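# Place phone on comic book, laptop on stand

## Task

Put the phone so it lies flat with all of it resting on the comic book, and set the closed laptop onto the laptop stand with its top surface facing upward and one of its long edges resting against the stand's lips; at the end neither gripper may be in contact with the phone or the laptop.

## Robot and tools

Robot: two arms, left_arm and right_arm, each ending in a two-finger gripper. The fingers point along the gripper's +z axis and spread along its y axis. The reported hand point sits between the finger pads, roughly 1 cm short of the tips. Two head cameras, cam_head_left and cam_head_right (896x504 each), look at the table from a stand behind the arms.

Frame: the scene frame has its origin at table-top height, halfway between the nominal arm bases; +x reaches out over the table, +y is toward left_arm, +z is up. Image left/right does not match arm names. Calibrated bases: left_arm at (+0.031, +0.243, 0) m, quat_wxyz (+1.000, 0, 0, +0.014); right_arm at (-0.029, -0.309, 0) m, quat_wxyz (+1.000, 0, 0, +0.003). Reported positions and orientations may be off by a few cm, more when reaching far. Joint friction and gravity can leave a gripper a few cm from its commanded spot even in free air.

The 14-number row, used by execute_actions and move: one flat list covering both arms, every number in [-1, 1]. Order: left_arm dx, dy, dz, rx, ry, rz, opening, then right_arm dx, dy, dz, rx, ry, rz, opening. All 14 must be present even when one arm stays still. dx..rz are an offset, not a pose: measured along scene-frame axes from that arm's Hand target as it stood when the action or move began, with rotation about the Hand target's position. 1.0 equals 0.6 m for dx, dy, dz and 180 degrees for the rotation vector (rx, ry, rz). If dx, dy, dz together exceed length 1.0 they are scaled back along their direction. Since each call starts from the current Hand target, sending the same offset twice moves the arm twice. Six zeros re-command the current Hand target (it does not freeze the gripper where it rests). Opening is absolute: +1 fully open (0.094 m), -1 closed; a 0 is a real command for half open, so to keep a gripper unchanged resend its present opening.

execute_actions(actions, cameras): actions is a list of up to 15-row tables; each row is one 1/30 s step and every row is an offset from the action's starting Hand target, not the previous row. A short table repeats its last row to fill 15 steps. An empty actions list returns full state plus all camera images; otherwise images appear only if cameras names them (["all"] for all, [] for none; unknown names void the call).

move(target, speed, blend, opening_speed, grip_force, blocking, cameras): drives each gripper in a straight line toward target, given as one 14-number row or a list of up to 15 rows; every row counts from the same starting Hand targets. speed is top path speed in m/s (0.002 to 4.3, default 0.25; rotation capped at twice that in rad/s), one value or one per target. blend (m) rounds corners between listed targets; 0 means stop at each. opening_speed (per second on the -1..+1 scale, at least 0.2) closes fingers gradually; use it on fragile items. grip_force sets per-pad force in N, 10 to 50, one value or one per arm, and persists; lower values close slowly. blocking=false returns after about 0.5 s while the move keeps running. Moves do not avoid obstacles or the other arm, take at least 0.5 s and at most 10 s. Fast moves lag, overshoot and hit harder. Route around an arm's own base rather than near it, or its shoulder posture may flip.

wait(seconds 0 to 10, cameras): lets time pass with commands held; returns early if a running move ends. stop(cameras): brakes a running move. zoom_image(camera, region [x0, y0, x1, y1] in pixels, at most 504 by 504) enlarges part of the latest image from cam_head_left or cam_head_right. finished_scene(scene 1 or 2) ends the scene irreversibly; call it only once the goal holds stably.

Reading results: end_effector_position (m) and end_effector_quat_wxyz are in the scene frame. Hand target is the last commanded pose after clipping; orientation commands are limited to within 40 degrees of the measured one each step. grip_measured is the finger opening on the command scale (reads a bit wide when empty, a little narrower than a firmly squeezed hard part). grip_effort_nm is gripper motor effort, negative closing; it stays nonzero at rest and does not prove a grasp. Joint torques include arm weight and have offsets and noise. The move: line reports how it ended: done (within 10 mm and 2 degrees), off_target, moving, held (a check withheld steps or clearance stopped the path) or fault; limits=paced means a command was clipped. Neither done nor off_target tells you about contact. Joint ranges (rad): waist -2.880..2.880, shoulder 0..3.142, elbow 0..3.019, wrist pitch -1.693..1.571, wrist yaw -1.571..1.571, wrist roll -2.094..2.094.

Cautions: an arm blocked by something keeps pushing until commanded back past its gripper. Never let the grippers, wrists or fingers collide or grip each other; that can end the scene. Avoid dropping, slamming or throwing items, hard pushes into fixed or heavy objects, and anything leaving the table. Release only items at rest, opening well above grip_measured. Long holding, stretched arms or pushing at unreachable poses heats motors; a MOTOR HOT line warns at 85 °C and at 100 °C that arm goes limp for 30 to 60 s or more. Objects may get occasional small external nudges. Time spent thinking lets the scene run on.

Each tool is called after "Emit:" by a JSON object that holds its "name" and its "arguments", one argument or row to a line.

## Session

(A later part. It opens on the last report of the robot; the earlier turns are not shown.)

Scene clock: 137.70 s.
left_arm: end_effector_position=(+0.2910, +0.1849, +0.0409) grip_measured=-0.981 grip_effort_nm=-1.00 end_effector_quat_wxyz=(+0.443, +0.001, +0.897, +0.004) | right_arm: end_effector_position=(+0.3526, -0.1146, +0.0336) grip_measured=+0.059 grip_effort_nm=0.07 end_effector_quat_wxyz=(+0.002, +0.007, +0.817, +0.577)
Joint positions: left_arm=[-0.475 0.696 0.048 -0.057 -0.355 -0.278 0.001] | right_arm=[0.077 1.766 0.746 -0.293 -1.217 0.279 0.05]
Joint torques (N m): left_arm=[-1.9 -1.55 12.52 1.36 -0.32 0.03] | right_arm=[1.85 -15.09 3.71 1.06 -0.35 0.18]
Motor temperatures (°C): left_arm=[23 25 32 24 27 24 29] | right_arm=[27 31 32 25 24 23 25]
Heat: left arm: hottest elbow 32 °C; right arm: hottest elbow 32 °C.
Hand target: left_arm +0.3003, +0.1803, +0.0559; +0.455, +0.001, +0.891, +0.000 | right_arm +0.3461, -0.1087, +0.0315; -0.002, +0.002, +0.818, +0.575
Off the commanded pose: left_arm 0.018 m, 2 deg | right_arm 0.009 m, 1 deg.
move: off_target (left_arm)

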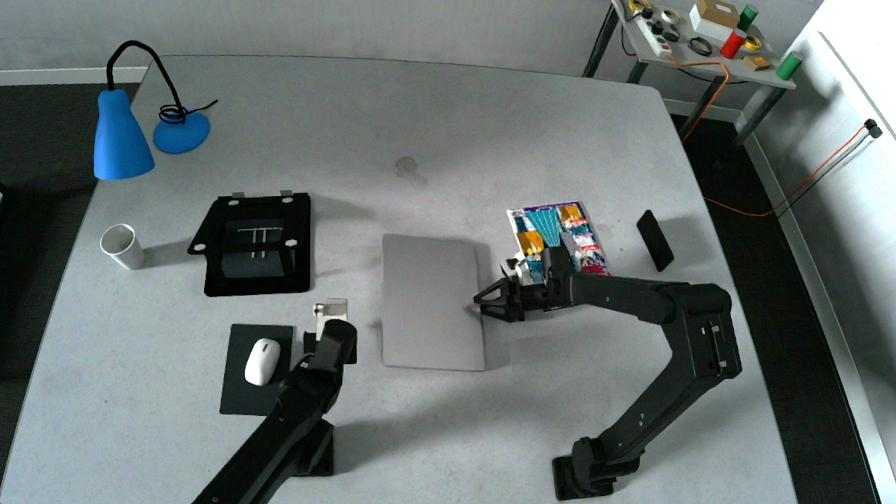

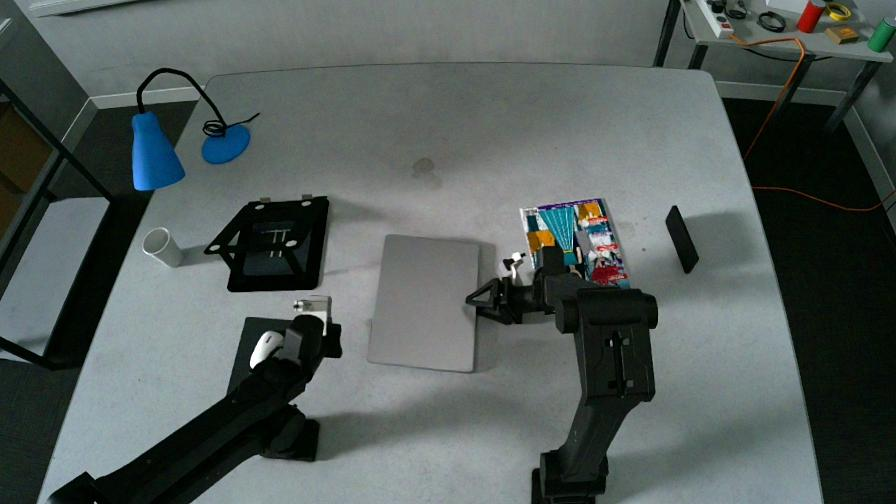

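Emit:
{"name": "move", "arguments": {
  "target": [
    [0,0,0.0,0,0,0,-1,0,0.03,0.005,0,0,0,0.06],
    [0,0,0.0,0,0,0,-1,0,0.03,0.005,0,0,0,-0.75]
  ],
  "speed": 0.08,
  "opening_speed": 0.4,
  "grip_force": 20,
  "cameras": ["all"]
}}

Emit:
{"name": "zoom_image", "arguments": {
  "camera": "cam_head_left",
  "region": [450, 260, 560, 340]
}}

Emit:
{"name": "zoom_image", "arguments": {
  "camera": "cam_head_right",
  "region": [450, 260, 560, 340]
}}

Scene clock: 152.30 s.
left_arm: end_effector_position=(+0.2910, +0.1849, +0.0409) grip_measured=-0.972 grip_effort_nm=-0.46 end_effector_quat_wxyz=(+0.443, +0.001, +0.897, +0.004) | right_arm: end_effector_position=(+0.3519, -0.1032, +0.0299) grip_measured=-0.744 grip_effort_nm=-0.32 end_effector_quat_wxyz=(+0.004, +0.017, +0.823, +0.568)
Joint positions: left_arm=[-0.475 0.696 0.048 -0.057 -0.355 -0.278 0.001] | right_arm=[0.111 1.757 0.719 -0.171 -1.182 0.403 0.012]
Joint torques (N m): left_arm=[-1.38 -1.73 12.31 1.22 -0.33 0.04] | right_arm=[2.67 -15.44 4.38 1.16 -1.03 0.15]
Heat: left arm: hottest elbow 32 °C; right arm: hottest shoulder 31 °C.
Hand target: left_arm +0.3003, +0.1803, +0.0559; +0.455, +0.001, +0.891, +0.000 | right_arm +0.3460, -0.0907, +0.0346; -0.002, +0.002, +0.818, +0.575
Off the commanded pose: left_arm 0.018 m, 2 deg | right_arm 0.015 m, 2 deg.
grip_force (N): 20, 20
move: off_target (left_arm, right_arm); target 2's new opening was sent with right_arm's hand 0.017 m and 2 deg from that target

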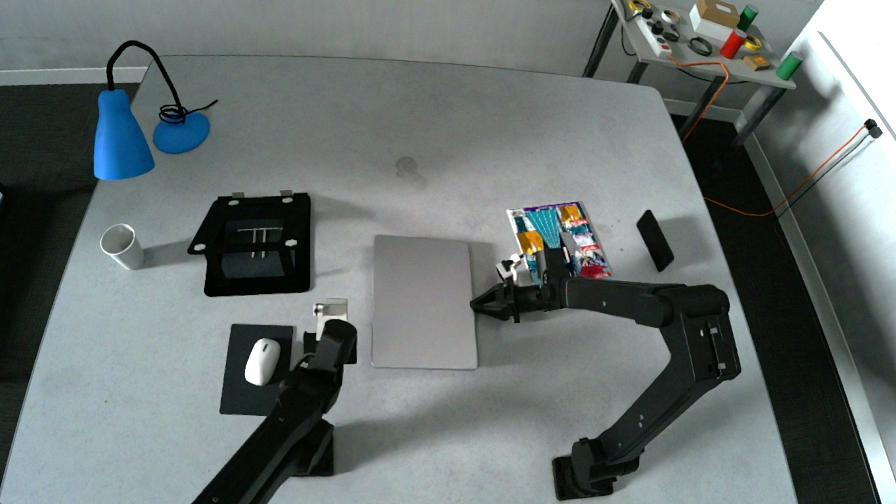

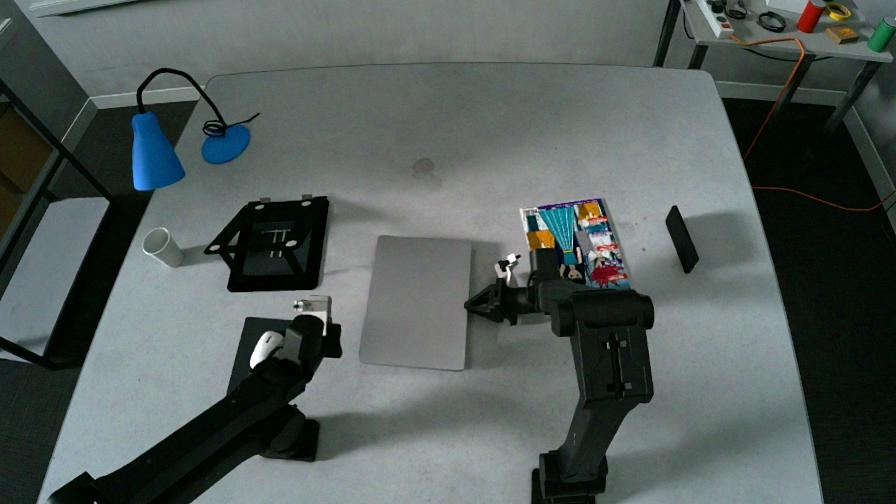

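Scaled by 4.582.

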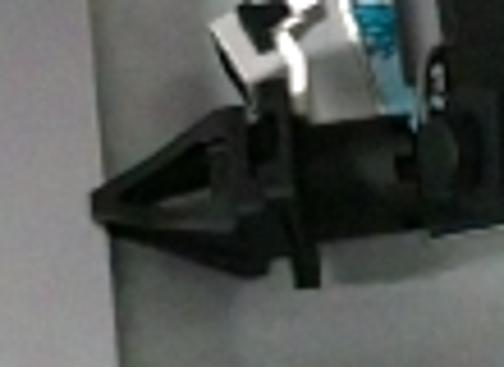

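Scaled by 4.582.

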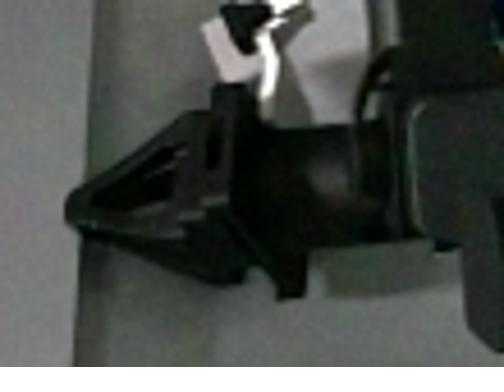

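Emit:
{"name": "move", "arguments": {
  "target": [0,0,0.0,0,0,0,-1,0,-0.005,0.0,0,0,0,-1],
  "speed": 0.05,
  "opening_speed": 0.4
}}

Emit:
{"name": "wait", "arguments": {
  "seconds": 1
}}

Scene clock: 155.53 s.
left_arm: end_effector_position=(+0.2910, +0.1849, +0.0409) grip_measured=-0.972 grip_effort_nm=-0.46 end_effector_quat_wxyz=(+0.443, +0.001, +0.897, +0.004) | right_arm: end_effector_position=(+0.3512, -0.1021, +0.0304) grip_measured=-0.891 grip_effort_nm=-0.45 end_effector_quat_wxyz=(+0.004, +0.014, +0.822, +0.569)
Joint positions: left_arm=[-0.475 0.696 0.048 -0.057 -0.355 -0.278 0.001] | right_arm=[0.113 1.757 0.719 -0.171 -1.185 0.397 0.005]
Joint torques (N m): left_arm=[-1.73 -1.67 12.53 1.32 -0.33 0.02] | right_arm=[2.02 -15.15 4.52 0.55 -1.02 0.11]
Heat: left arm: hottest elbow 32 °C; right arm: hottest shoulder 31 °C.
Hand target: left_arm +0.3003, +0.1803, +0.0559; +0.455, +0.001, +0.891, +0.000 | right_arm +0.3460, -0.0936, +0.0346; -0.002, +0.002, +0.818, +0.575
Off the commanded pose: left_arm 0.018 m, 2 deg | right_arm 0.011 m, 2 deg.
grip_force (N): 20, 20
move: off_target (left_arm, right_arm)

Scene clock: 156.53 s.
left_arm: end_effector_position=(+0.2910, +0.1849, +0.0409) grip_measured=-0.972 grip_effort_nm=-0.46 end_effector_quat_wxyz=(+0.443, +0.001, +0.897, +0.004) | right_arm: end_effector_position=(+0.3512, -0.1021, +0.0304) grip_measured=-0.893 grip_effort_nm=-0.48 end_effector_quat_wxyz=(+0.004, +0.013, +0.822, +0.569)
Joint positions: left_arm=[-0.475 0.696 0.048 -0.057 -0.355 -0.278 0.001] | right_arm=[0.113 1.757 0.719 -0.171 -1.185 0.396 0.005]
Joint torques (N m): left_arm=[-1.73 -1.73 12.59 1.25 -0.31 0.07] | right_arm=[1.96 -15.09 4.52 0.54 -1.01 0.06]
Heat: left arm: hottest elbow 32 °C; right arm: hottest shoulder 31 °C.
Hand target: left_arm +0.3003, +0.1803, +0.0559; +0.455, +0.001, +0.891, +0.000 | right_arm +0.3460, -0.0936, +0.0345; -0.002, +0.002, +0.818, +0.575
Tool commands: left_gripper/opening=-1.0 right_gripper/opening=-1.0
Off the commanded pose: left_arm 0.018 m, 2 deg | right_arm 0.011 m, 2 deg.
grip_force (N): 20, 20
wait: 1.00 s; at rest by 0.17 s

Emit:
{"name": "move", "arguments": {
  "target": [0,0,0.0,0,0,0,-1,0,-0.02,0.06,0,0,0,-1],
  "speed": 0.05,
  "grip_force": 40,
  "cameras": ["all"]
}}

Emit:
{"name": "zoom_image", "arguments": {
  "camera": "cam_head_left",
  "region": [450, 260, 560, 340]
}}

Emit:
{"name": "zoom_image", "arguments": {
  "camera": "cam_head_right",
  "region": [450, 260, 560, 340]
}}

Scene clock: 161.47 s.
left_arm: end_effector_position=(+0.2910, +0.1849, +0.0409) grip_measured=-0.976 grip_effort_nm=-0.82 end_effector_quat_wxyz=(+0.443, +0.001, +0.897, +0.004) | right_arm: end_effector_position=(+0.3332, -0.1040, +0.0509) grip_measured=-0.938 grip_effort_nm=-0.85 end_effector_quat_wxyz=(-0.020, +0.012, +0.823, +0.568)
Joint positions: left_arm=[-0.475 0.696 0.048 -0.057 -0.355 -0.278 0.001] | right_arm=[0.112 1.686 0.719 -0.354 -1.196 0.317 0.003]
Joint torques (N m): left_arm=[-1.79 -2.14 12.41 1.33 -0.32 0.03] | right_arm=[-0.15 -16.5 6.82 -0.13 -1 0.03]
Heat: left arm: hottest elbow 32 °C; right arm: hottest shoulder 32 °C.
Hand target: left_arm +0.3003, +0.1803, +0.0559; +0.455, +0.001, +0.891, +0.000 | right_arm +0.3460, -0.1057, +0.0705; -0.002, +0.002, +0.818, +0.575
Off the commanded pose: left_arm 0.018 m, 2 deg | right_arm 0.024 m, 3 deg.
grip_force (N): 40, 40
move: off_target (left_arm, right_arm)

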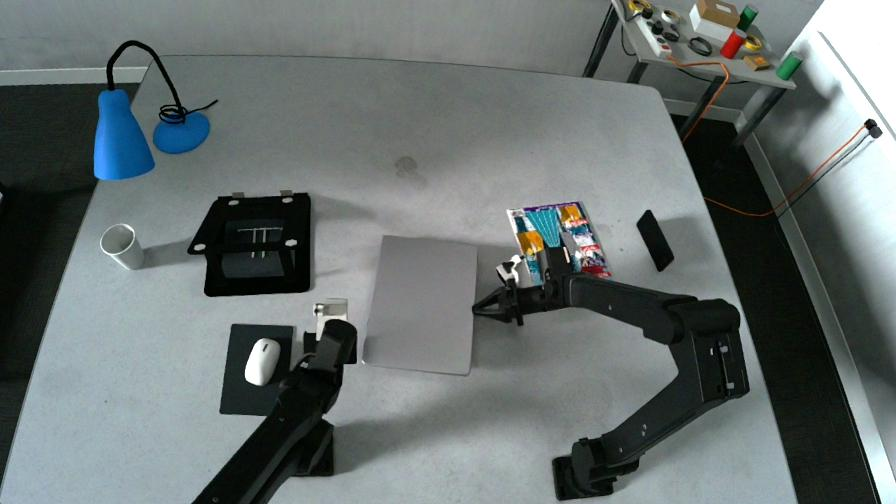

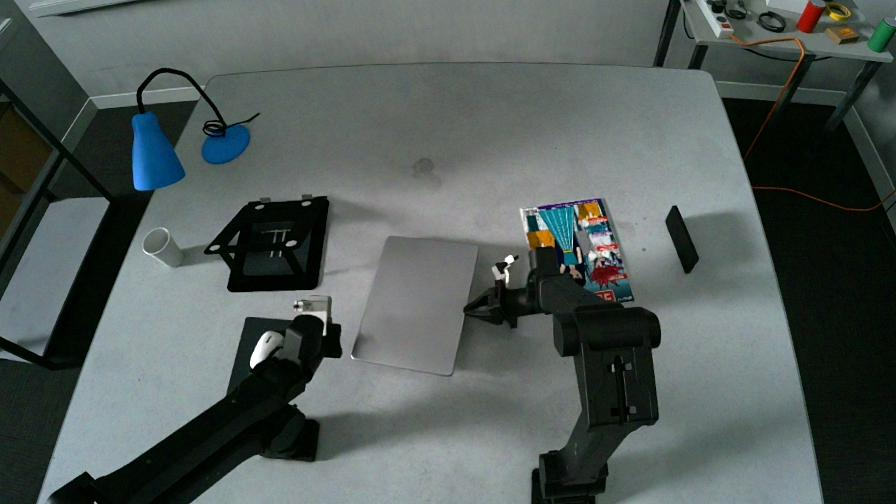

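Scaled by 4.582.

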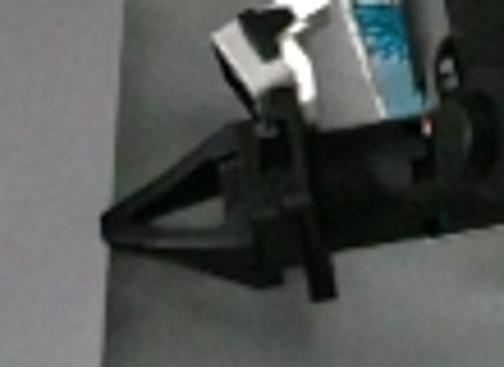

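Scaled by 4.582.

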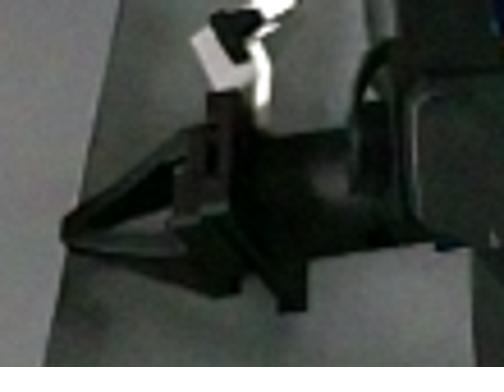

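Emit:
{"name": "move", "arguments": {
  "target": [
    [-0.05,0.05,0.3,0,0,0,-1,0,0,0,0,0,0,-1],
    [-0.05,0.05,0.3,0,0,0,-1,-0.03,-0.05,0.0,0,0,-0.444,-1]
  ],
  "speed": [0.25,0.1],
  "grip_force": 50,
  "cameras": ["all"]
}}

Emit:
{"name": "zoom_image", "arguments": {
  "camera": "cam_head_left",
  "region": [360, 200, 560, 400]
}}

Scene clock: 187.87 s.
left_arm: end_effector_position=(+0.2649, +0.2117, +0.1896) grip_measured=-0.981 grip_effort_nm=-1.00 end_effector_quat_wxyz=(+0.422, +0.007, +0.907, +0.010) | right_arm: end_effector_position=(+0.3279, -0.1417, +0.0649) grip_measured=-0.991 grip_effort_nm=-0.49 end_effector_quat_wxyz=(+0.371, +0.529, +0.628, +0.434)
Joint positions: left_arm=[-0.341 0.26 0.411 -0.877 -0.25 -0.185 0.001] | right_arm=[0.621 1.457 0.224 0.84 0.431 1.735 0]
Joint torques (N m): left_arm=[-1.08 0.73 19.37 1.35 -0.17 0.03] | right_arm=[1.49 -9.52 4.41 1.07 0.22 0.12]
Heat: left arm: hottest elbow 36 °C; right arm: hottest shoulder 32 °C.
Hand target: left_arm +0.2703, +0.2104, +0.2358; +0.455, +0.001, +0.891, +0.000 | right_arm +0.3280, -0.1357, +0.0706; +0.368, +0.527, +0.626, +0.442
Off the commanded pose: left_arm 0.047 m, 4 deg | right_arm 0.008 m, 1 deg.
move: off_target (left_arm)

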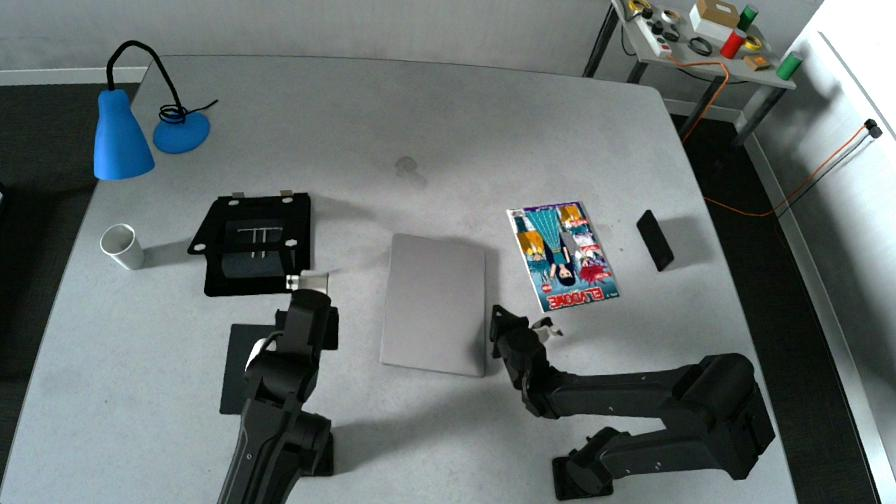

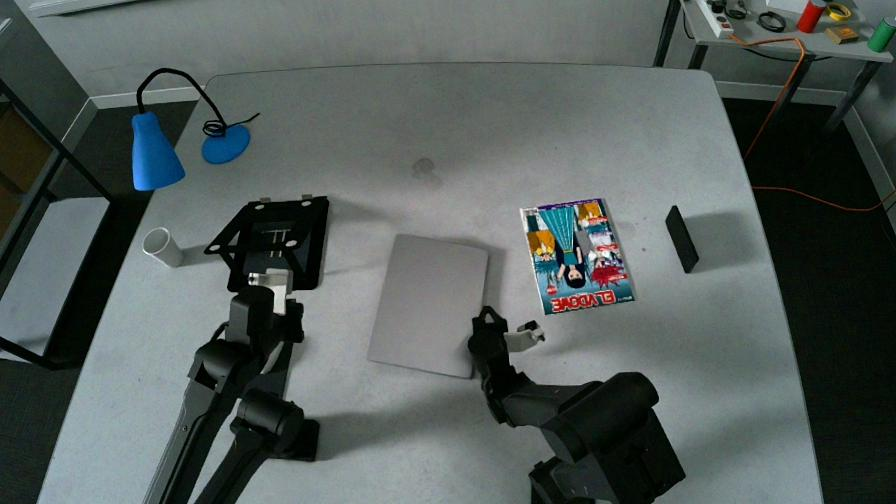

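Scaled by 2.520.

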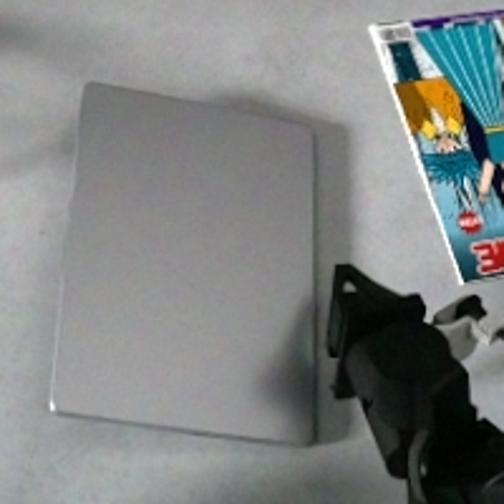

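Emit:
{"name": "move", "arguments": {
  "target": [
    [0,0,0,0,0,0,-1,-0.05,-0.1,0,0,0,0,-1],
    [0,0,0,0,0,0,-1,-0.05,-0.1,-0.06,0,0,0,-1]
  ],
  "speed": [0.15,0.04]
}}

Emit:
{"name": "move", "arguments": {
  "target": [0,0,0,0,0,0,-1,0,0,-0.015,0,0,0,-1],
  "speed": 0.03
}}

Emit:
{"name": "move", "arguments": {
  "target": [0,0,0,0,0,0,-1,0,0,-0.012,0,0,0,-1],
  "speed": 0.03
}}

Scene clock: 196.50 s.
left_arm: end_effector_position=(+0.2649, +0.2117, +0.1896) grip_measured=-0.981 grip_effort_nm=-1.00 end_effector_quat_wxyz=(+0.422, +0.007, +0.907, +0.010) | right_arm: end_effector_position=(+0.3003, -0.1898, +0.0383) grip_measured=-0.991 grip_effort_nm=-0.49 end_effector_quat_wxyz=(+0.365, +0.525, +0.625, +0.448)
Joint positions: left_arm=[-0.341 0.26 0.411 -0.877 -0.25 -0.185 0.001] | right_arm=[0.484 1.638 0.081 1.203 0.284 1.688 0]
Joint torques (N m): left_arm=[-0.73 0.85 19.23 1.21 -0.11 -0.02] | right_arm=[-0.38 -6.3 0.76 2.29 0.04 0.02]
Motor temperatures (°C): left_arm=[23 25 39 24 27 24 29] | right_arm=[27 32 31 25 25 23 26]
Heat: left arm: hottest elbow 39 °C; right arm: hottest shoulder 32 °C.
Hand target: left_arm +0.2703, +0.2104, +0.2358; +0.455, +0.001, +0.891, +0.000 | right_arm +0.2980, -0.1957, +0.0346; +0.368, +0.527, +0.626, +0.442
Off the commanded pose: left_arm 0.046 m, 4 deg | right_arm 0.007 m, 1 deg.
move: off_target (left_arm)

Scene clock: 197.60 s.
left_arm: end_effector_position=(+0.2649, +0.2117, +0.1896) grip_measured=-0.981 grip_effort_nm=-1.00 end_effector_quat_wxyz=(+0.422, +0.007, +0.907, +0.010) | right_arm: end_effector_position=(+0.2989, -0.1905, +0.0284) grip_measured=-0.991 grip_effort_nm=-0.49 end_effector_quat_wxyz=(+0.365, +0.525, +0.626, +0.447)
Joint positions: left_arm=[-0.341 0.26 0.411 -0.877 -0.25 -0.185 0.001] | right_arm=[0.484 1.731 0.081 1.294 0.284 1.688 0]
Joint torques (N m): left_arm=[-0.5 0.62 19.25 1.1 -0.09 0.07] | right_arm=[-0.38 -6.89 0.27 2.17 0.03 0.02]
Heat: left arm: hottest elbow 39 °C; right arm: hottest shoulder 32 °C.
Hand target: left_arm +0.2703, +0.2104, +0.2358; +0.455, +0.001, +0.891, +0.000 | right_arm +0.2980, -0.1957, +0.0255; +0.368, +0.527, +0.626, +0.442
Off the commanded pose: left_arm 0.046 m, 4 deg | right_arm 0.006 m, 1 deg.
move: off_target (left_arm)

Scene clock: 198.63 s.
left_arm: end_effector_position=(+0.2649, +0.2117, +0.1896) grip_measured=-0.981 grip_effort_nm=-1.00 end_effector_quat_wxyz=(+0.422, +0.007, +0.907, +0.010) | right_arm: end_effector_position=(+0.2990, -0.1905, +0.0262) grip_measured=-0.991 grip_effort_nm=-0.49 end_effector_quat_wxyz=(+0.369, +0.521, +0.623, +0.452)
Joint positions: left_arm=[-0.341 0.26 0.411 -0.877 -0.25 -0.185 0.001] | right_arm=[0.484 1.794 0.081 1.374 0.284 1.68 0]
Joint torques (N m): left_arm=[-1.55 0.67 19.04 1.25 -0.2 -0.01] | right_arm=[-0.32 -6.42 0.05 1.66 0.03 0.09]
Heat: left arm: hottest elbow 39 °C; right arm: hottest shoulder 32 °C.
Hand target: left_arm +0.2703, +0.2104, +0.2358; +0.455, +0.001, +0.891, +0.000 | right_arm +0.2980, -0.1957, +0.0183; +0.368, +0.527, +0.626, +0.442
Off the commanded pose: left_arm 0.046 m, 4 deg | right_arm 0.010 m, 1 deg.
move: off_target (left_arm)

Emit:
{"name": "execute_actions", "arguments": {
  "actions": []
}}

Emit:
{"name": "zoom_image", "arguments": {
  "camera": "cam_head_left",
  "region": [360, 220, 560, 400]
}}

Emit:
{"name": "zoom_image", "arguments": {
  "camera": "cam_head_right",
  "region": [350, 220, 550, 400]
}}

Scene clock: 214.20 s.
left_arm: end_effector_position=(+0.2649, +0.2117, +0.1896) grip_measured=-0.981 grip_effort_nm=-1.00 end_effector_quat_wxyz=(+0.422, +0.007, +0.907, +0.010) | right_arm: end_effector_position=(+0.2990, -0.1905, +0.0262) grip_measured=-0.991 grip_effort_nm=-0.49 end_effector_quat_wxyz=(+0.369, +0.521, +0.623, +0.452)
Joint positions: left_arm=[-0.341 0.26 0.411 -0.877 -0.25 -0.185 0.001] | right_arm=[0.484 1.794 0.081 1.374 0.284 1.68 0]
Joint velocities: within noise
Joint torques (N m): left_arm=[-1.61 0.67 19.28 1.17 -0.17 -0.04] | right_arm=[-0.26 -6.42 0.03 1.74 0.03 0.09]
Motor temperatures (°C): left_arm=[23 25 42 24 27 24 29] | right_arm=[27 32 30 25 24 23 26]
Heat: left arm: hottest elbow 42 °C; right arm: hottest shoulder 32 °C.
Hand target: left_arm +0.2703, +0.2104, +0.2358; +0.455, +0.001, +0.891, +0.000 | right_arm +0.2980, -0.1957, +0.0183; +0.368, +0.527, +0.626, +0.442
Tool commands: left_gripper/opening=-1.0 right_gripper/opening=-1.0
Off the commanded pose: left_arm 0.046 m, 4 deg | right_arm 0.010 m, 1 deg.

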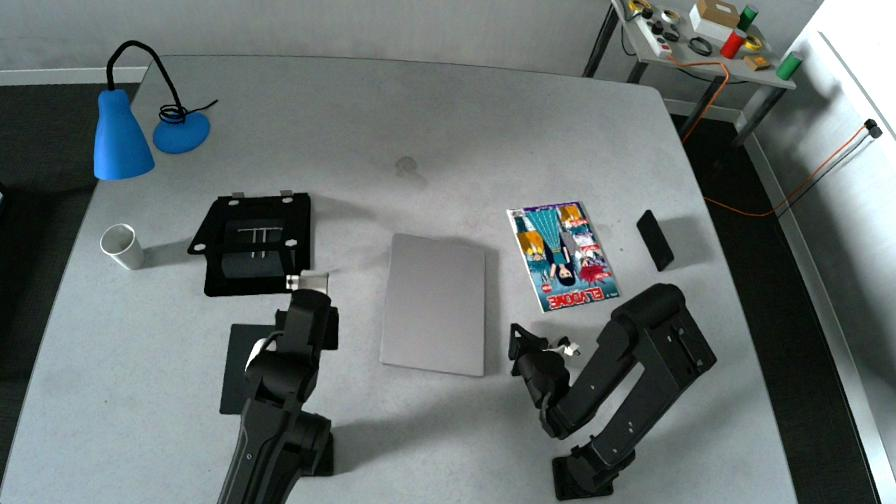

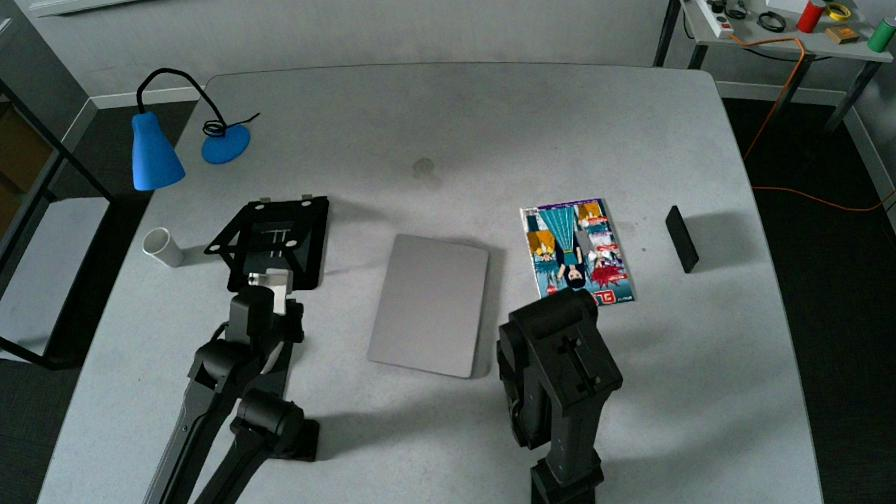

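Scaled by 2.520.

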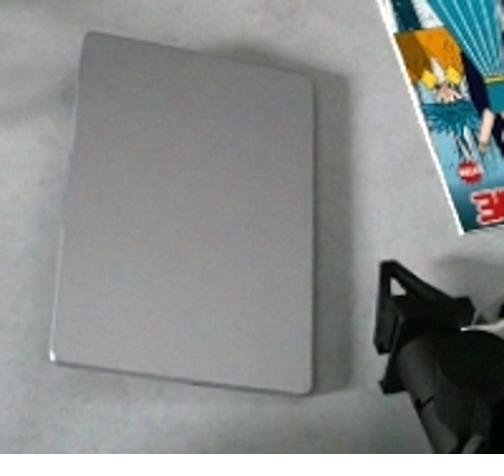

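Scaled by 2.520.

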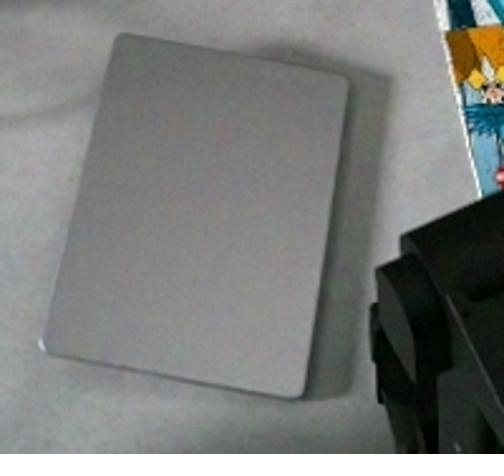

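Emit:
{"name": "move", "arguments": {
  "target": [
    [0,0,0,0,0,0,-1,0.05,-0.06,0.1,0.035,-0.032,0.411,-0.5],
    [0,0,0,0,0,0,-1,0.095,0.02,0.024,0.035,-0.032,0.411,-0.5]
  ],
  "speed": 0.15,
  "cameras": ["all"]
}}

Emit:
{"name": "zoom_image", "arguments": {
  "camera": "cam_head_left",
  "region": [450, 260, 560, 340]
}}

Emit:
{"name": "zoom_image", "arguments": {
  "camera": "cam_head_right",
  "region": [450, 260, 560, 340]
}}

Scene clock: 252.00 s.
left_arm: end_effector_position=(+0.2649, +0.2117, +0.1896) grip_measured=-0.981 grip_effort_nm=-1.00 end_effector_quat_wxyz=(+0.422, +0.007, +0.907, +0.010) | right_arm: end_effector_position=(+0.3642, -0.1885, +0.0408) grip_measured=-0.501 grip_effort_nm=0.07 end_effector_quat_wxyz=(+0.043, +0.033, +0.771, +0.634)
Joint positions: left_arm=[-0.341 0.26 0.411 -0.877 -0.25 -0.185 0.001] | right_arm=[-0.134 1.845 0.809 -0.629 -1.376 -0.122 0.023]
Joint torques (N m): left_arm=[-1.38 0.91 19.33 1.21 -0.17 0.03] | right_arm=[1.26 -14.92 2.73 0.36 -0.16 0.2]
Heat: left arm: hottest elbow 46 °C; right arm: hottest shoulder 31 °C.
Hand target: left_arm +0.2703, +0.2104, +0.2358; +0.455, +0.001, +0.891, +0.000 | right_arm +0.3551, -0.1837, +0.0328; +0.030, +0.041, +0.775, +0.630
Off the commanded pose: left_arm 0.046 m, 4 deg | right_arm 0.013 m, 2 deg.
move: off_target (left_arm, right_arm)

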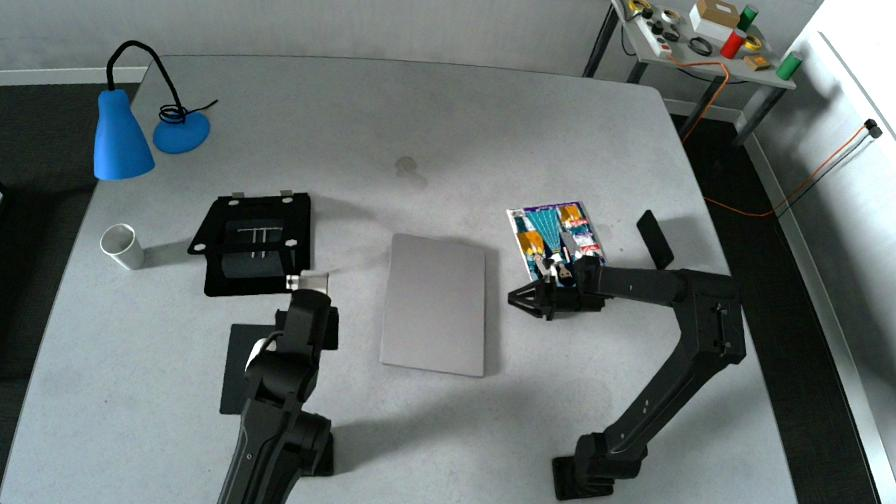

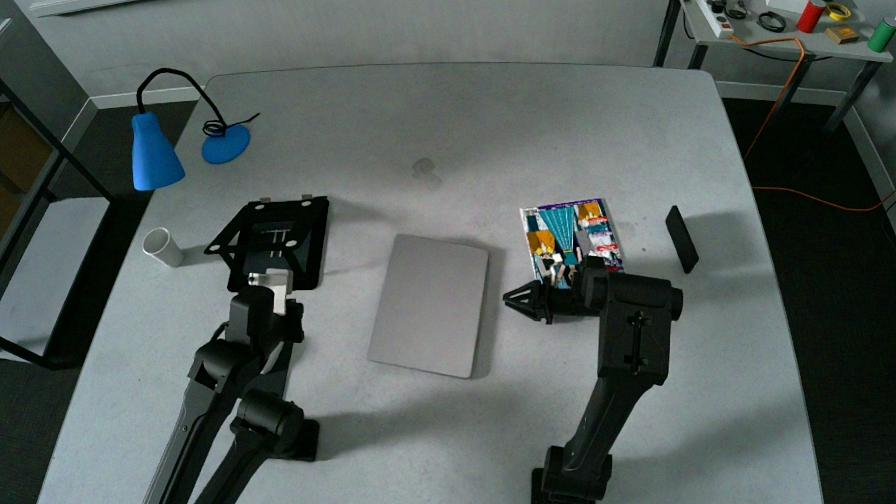

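Scaled by 4.582.

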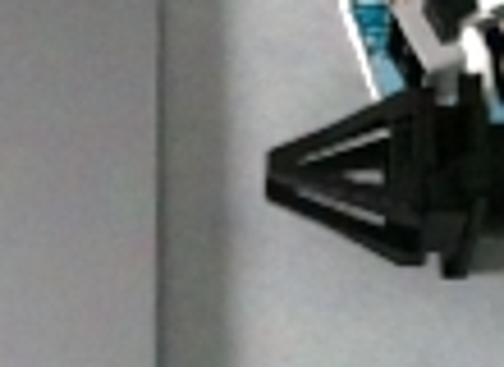

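Scaled by 4.582.

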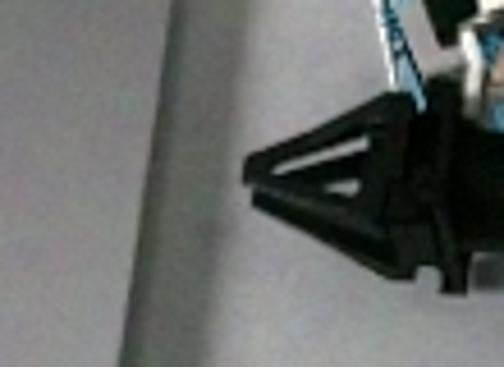

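Emit:
{"name": "move", "arguments": {
  "target": [
    [0,0,0,0,0,0,-1,-0.01,0.03,-0.018,0,0,0,-0.4],
    [0,0,0,0,0,0,-1,-0.01,0.12,-0.018,0,0,0,-0.4]
  ],
  "speed": 0.08,
  "cameras": ["all"]
}}

Emit:
{"name": "zoom_image", "arguments": {
  "camera": "cam_head_left",
  "region": [450, 260, 560, 340]
}}

Emit:
{"name": "zoom_image", "arguments": {
  "camera": "cam_head_right",
  "region": [450, 260, 560, 340]
}}

Scene clock: 259.23 s.
left_arm: end_effector_position=(+0.2649, +0.2117, +0.1896) grip_measured=-0.981 grip_effort_nm=-1.00 end_effector_quat_wxyz=(+0.422, +0.007, +0.907, +0.010) | right_arm: end_effector_position=(+0.3628, -0.1204, +0.0390) grip_measured=-0.401 grip_effort_nm=0.07 end_effector_quat_wxyz=(+0.052, +0.031, +0.771, +0.634)
Joint positions: left_arm=[-0.341 0.26 0.411 -0.877 -0.25 -0.185 0.001] | right_arm=[0.048 1.814 0.627 0.345 -1.311 0.704 0.028]
Joint torques (N m): left_arm=[-1.08 0.44 19.32 1.28 -0.2 0.02] | right_arm=[2.14 -12.1 2.47 1.18 0 0.12]
Motor temperatures (°C): left_arm=[23 25 47 24 27 24 30] | right_arm=[27 31 29 25 24 23 25]
Heat: left arm: hottest elbow 47 °C; right arm: hottest shoulder 31 °C.
Hand target: left_arm +0.2703, +0.2104, +0.2358; +0.455, +0.001, +0.891, +0.000 | right_arm +0.3491, -0.1117, +0.0219; +0.030, +0.041, +0.775, +0.630
Off the commanded pose: left_arm 0.046 m, 4 deg | right_arm 0.024 m, 3 deg.
move: off_target (left_arm, right_arm)

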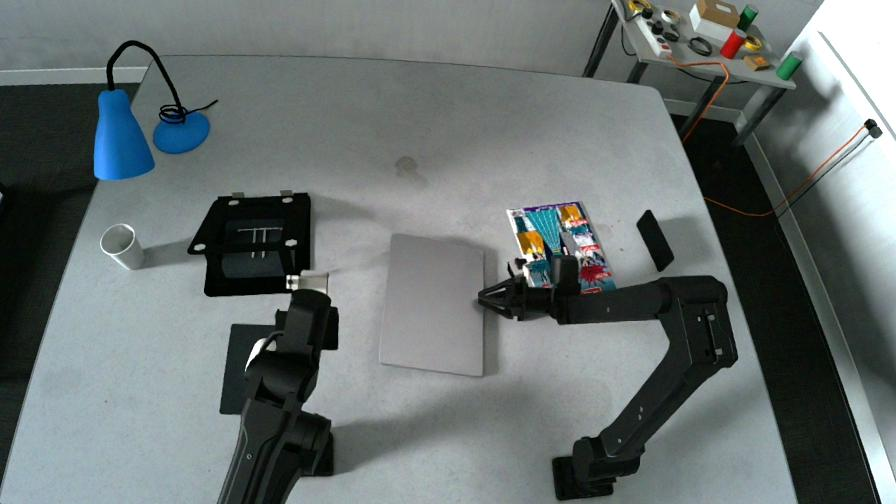

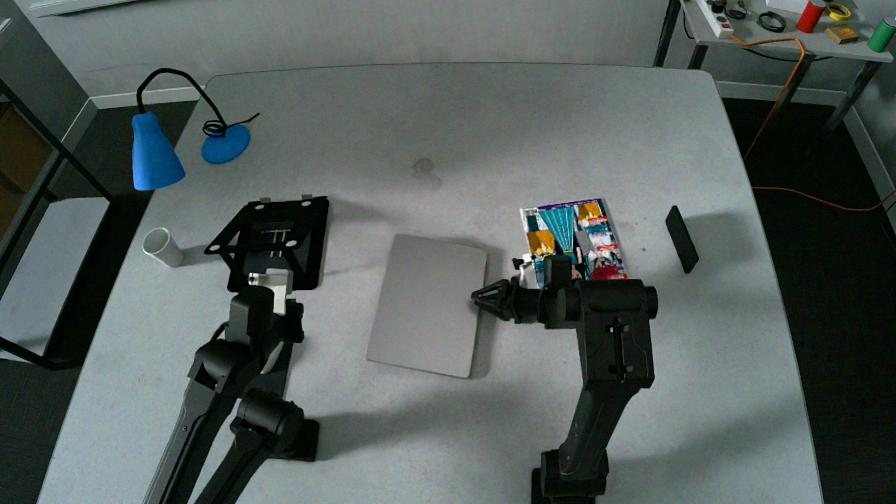

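Scaled by 4.582.

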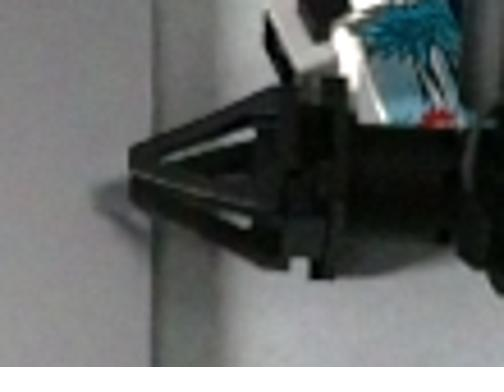

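Scaled by 4.582.

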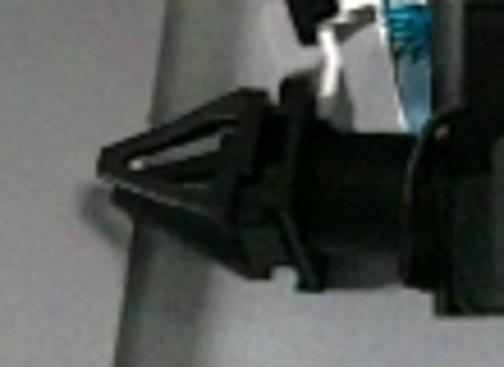

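Emit:
{"name": "move", "arguments": {
  "target": [
    [0.1,-0.18,0.1,0,0.3,0,-1,0,0,0.05,0,0,0,-0.4],
    [0.1,-0.18,0.0,0,0.3,0,-1,0,-0.12,0.05,-0.04,0,0,0.06],
    [0.15,-0.193,-0.31,0,0.3,0,-1,0,-0.12,0.01,-0.04,0,0,0.06]
  ],
  "speed": [0.15,0.15,0.12],
  "cameras": ["all"]
}}

Emit:
{"name": "zoom_image", "arguments": {
  "camera": "cam_head_left",
  "region": [300, 200, 540, 380]
}}

Emit:
{"name": "zoom_image", "arguments": {
  "camera": "cam_head_right",
  "region": [300, 200, 540, 380]
}}

Scene clock: 275.37 s.
left_arm: end_effector_position=(+0.3609, +0.0944, +0.0545) grip_measured=-0.981 grip_effort_nm=-1.00 end_effector_quat_wxyz=(+0.002, -0.002, +1.000, +0.000) | right_arm: end_effector_position=(+0.3338, -0.1788, +0.0329) grip_measured=+0.059 grip_effort_nm=0.07 end_effector_quat_wxyz=(+0.021, +0.043, +0.812, +0.582)
Joint positions: left_arm=[-0.451 1.45 0.861 -0.979 -0.002 -0.426 0.001] | right_arm=[-0.1 1.749 0.714 -0.552 -1.243 0 0.05]
Joint torques (N m): left_arm=[-1.85 -11.34 8.03 0.94 0 0.07] | right_arm=[-0.09 -11.4 6.56 0.58 -0.41 0.01]
Heat: left arm: hottest elbow 45 °C; right arm: hottest shoulder 32 °C.
Hand target: left_arm +0.3603, +0.0945, +0.0498; +0.001, +0.001, +1.000, +0.000 | right_arm +0.3491, -0.1836, +0.0280; +0.032, +0.039, +0.813, +0.580
Off the commanded pose: left_arm 0.005 m, 0 deg | right_arm 0.017 m, 1 deg.
move: off_target (right_arm); target 2's new opening was sent with right_arm's hand 0.017 m and 1 deg from that target

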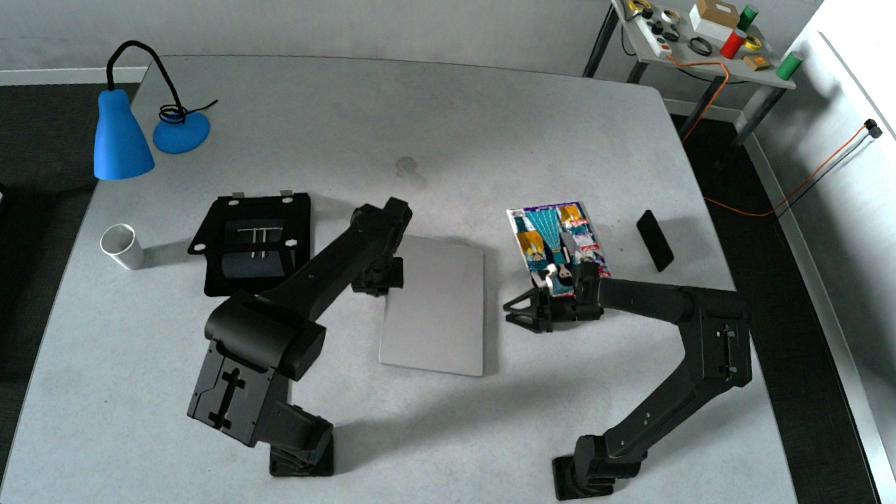

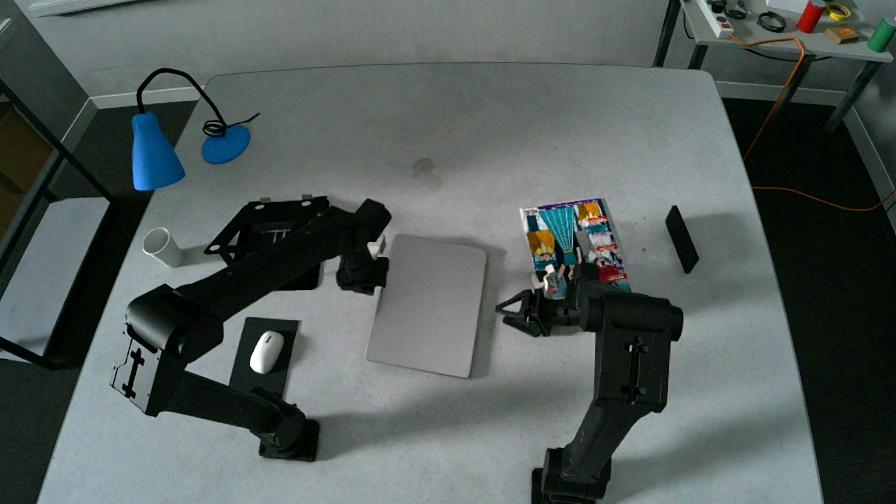

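Scaled by 2.100.

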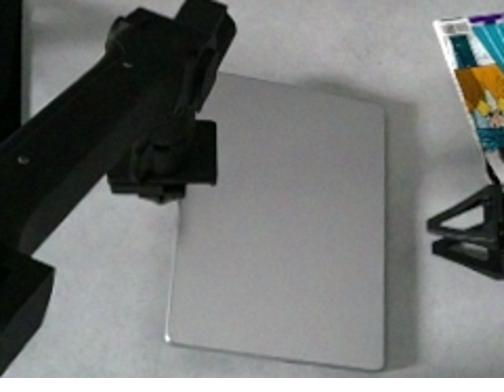

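Scaled by 2.100.

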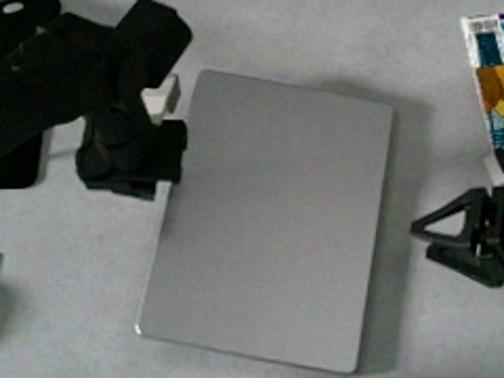

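Emit:
{"name": "move", "arguments": {
  "target": [
    [0,0.015,0,0,0,0,-1,0,0,0,0,0,0,0.06],
    [0,0.015,-0.053,0,0,0,-1,0.0,0,0,0,0,0,0.06]
  ],
  "speed": 0.08,
  "cameras": ["all"]
}}

Emit:
{"name": "zoom_image", "arguments": {
  "camera": "cam_head_left",
  "region": [320, 220, 440, 380]
}}

Emit:
{"name": "zoom_image", "arguments": {
  "camera": "cam_head_right",
  "region": [320, 220, 440, 380]
}}

Scene clock: 281.30 s.
left_arm: end_effector_position=(+0.3593, +0.0985, +0.0228) grip_measured=-0.981 grip_effort_nm=-1.00 end_effector_quat_wxyz=(+0.002, +0.004, +1.000, +0.000) | right_arm: end_effector_position=(+0.3338, -0.1788, +0.0329) grip_measured=+0.059 grip_effort_nm=0.07 end_effector_quat_wxyz=(+0.021, +0.043, +0.812, +0.582)
Joint positions: left_arm=[-0.442 1.5 0.813 -0.88 -0.002 -0.405 0.001] | right_arm=[-0.1 1.749 0.714 -0.552 -1.243 0 0.05]
Joint torques (N m): left_arm=[-0.56 -11.58 7.42 0.72 -0.01 0.03] | right_arm=[-0.21 -11.4 6.49 0.61 -0.41 0.02]
Heat: left arm: hottest elbow 43 °C; right arm: hottest shoulder 32 °C.
Hand target: left_arm +0.3603, +0.1035, +0.0181; +0.001, +0.001, +1.000, +0.000 | right_arm +0.3491, -0.1836, +0.0280; +0.032, +0.039, +0.813, +0.580
Off the commanded pose: left_arm 0.007 m, 0 deg | right_arm 0.017 m, 1 deg.
move: off_target (right_arm)

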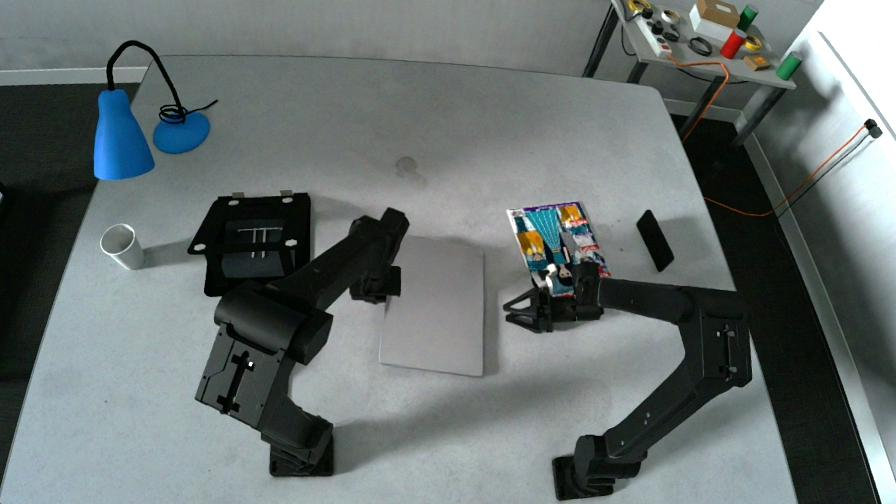

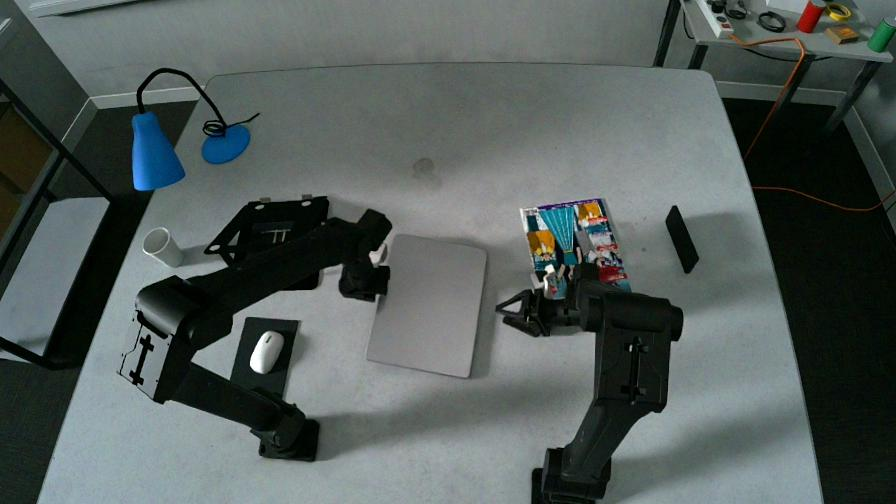

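Scaled by 3.150.

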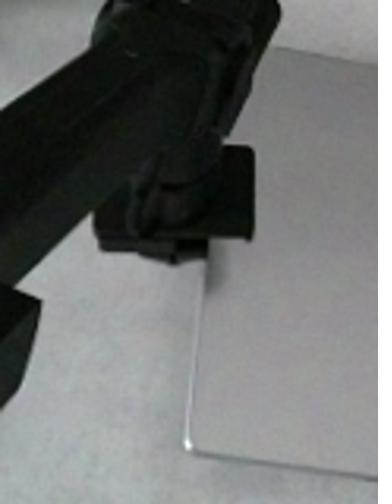

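Scaled by 3.150.

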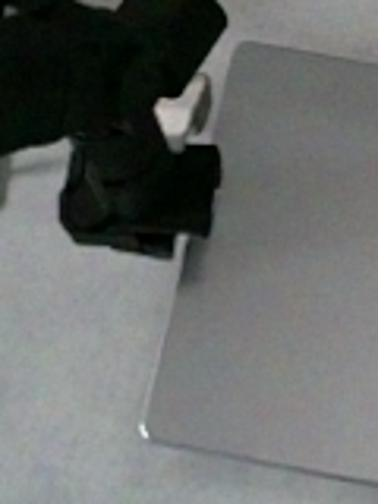

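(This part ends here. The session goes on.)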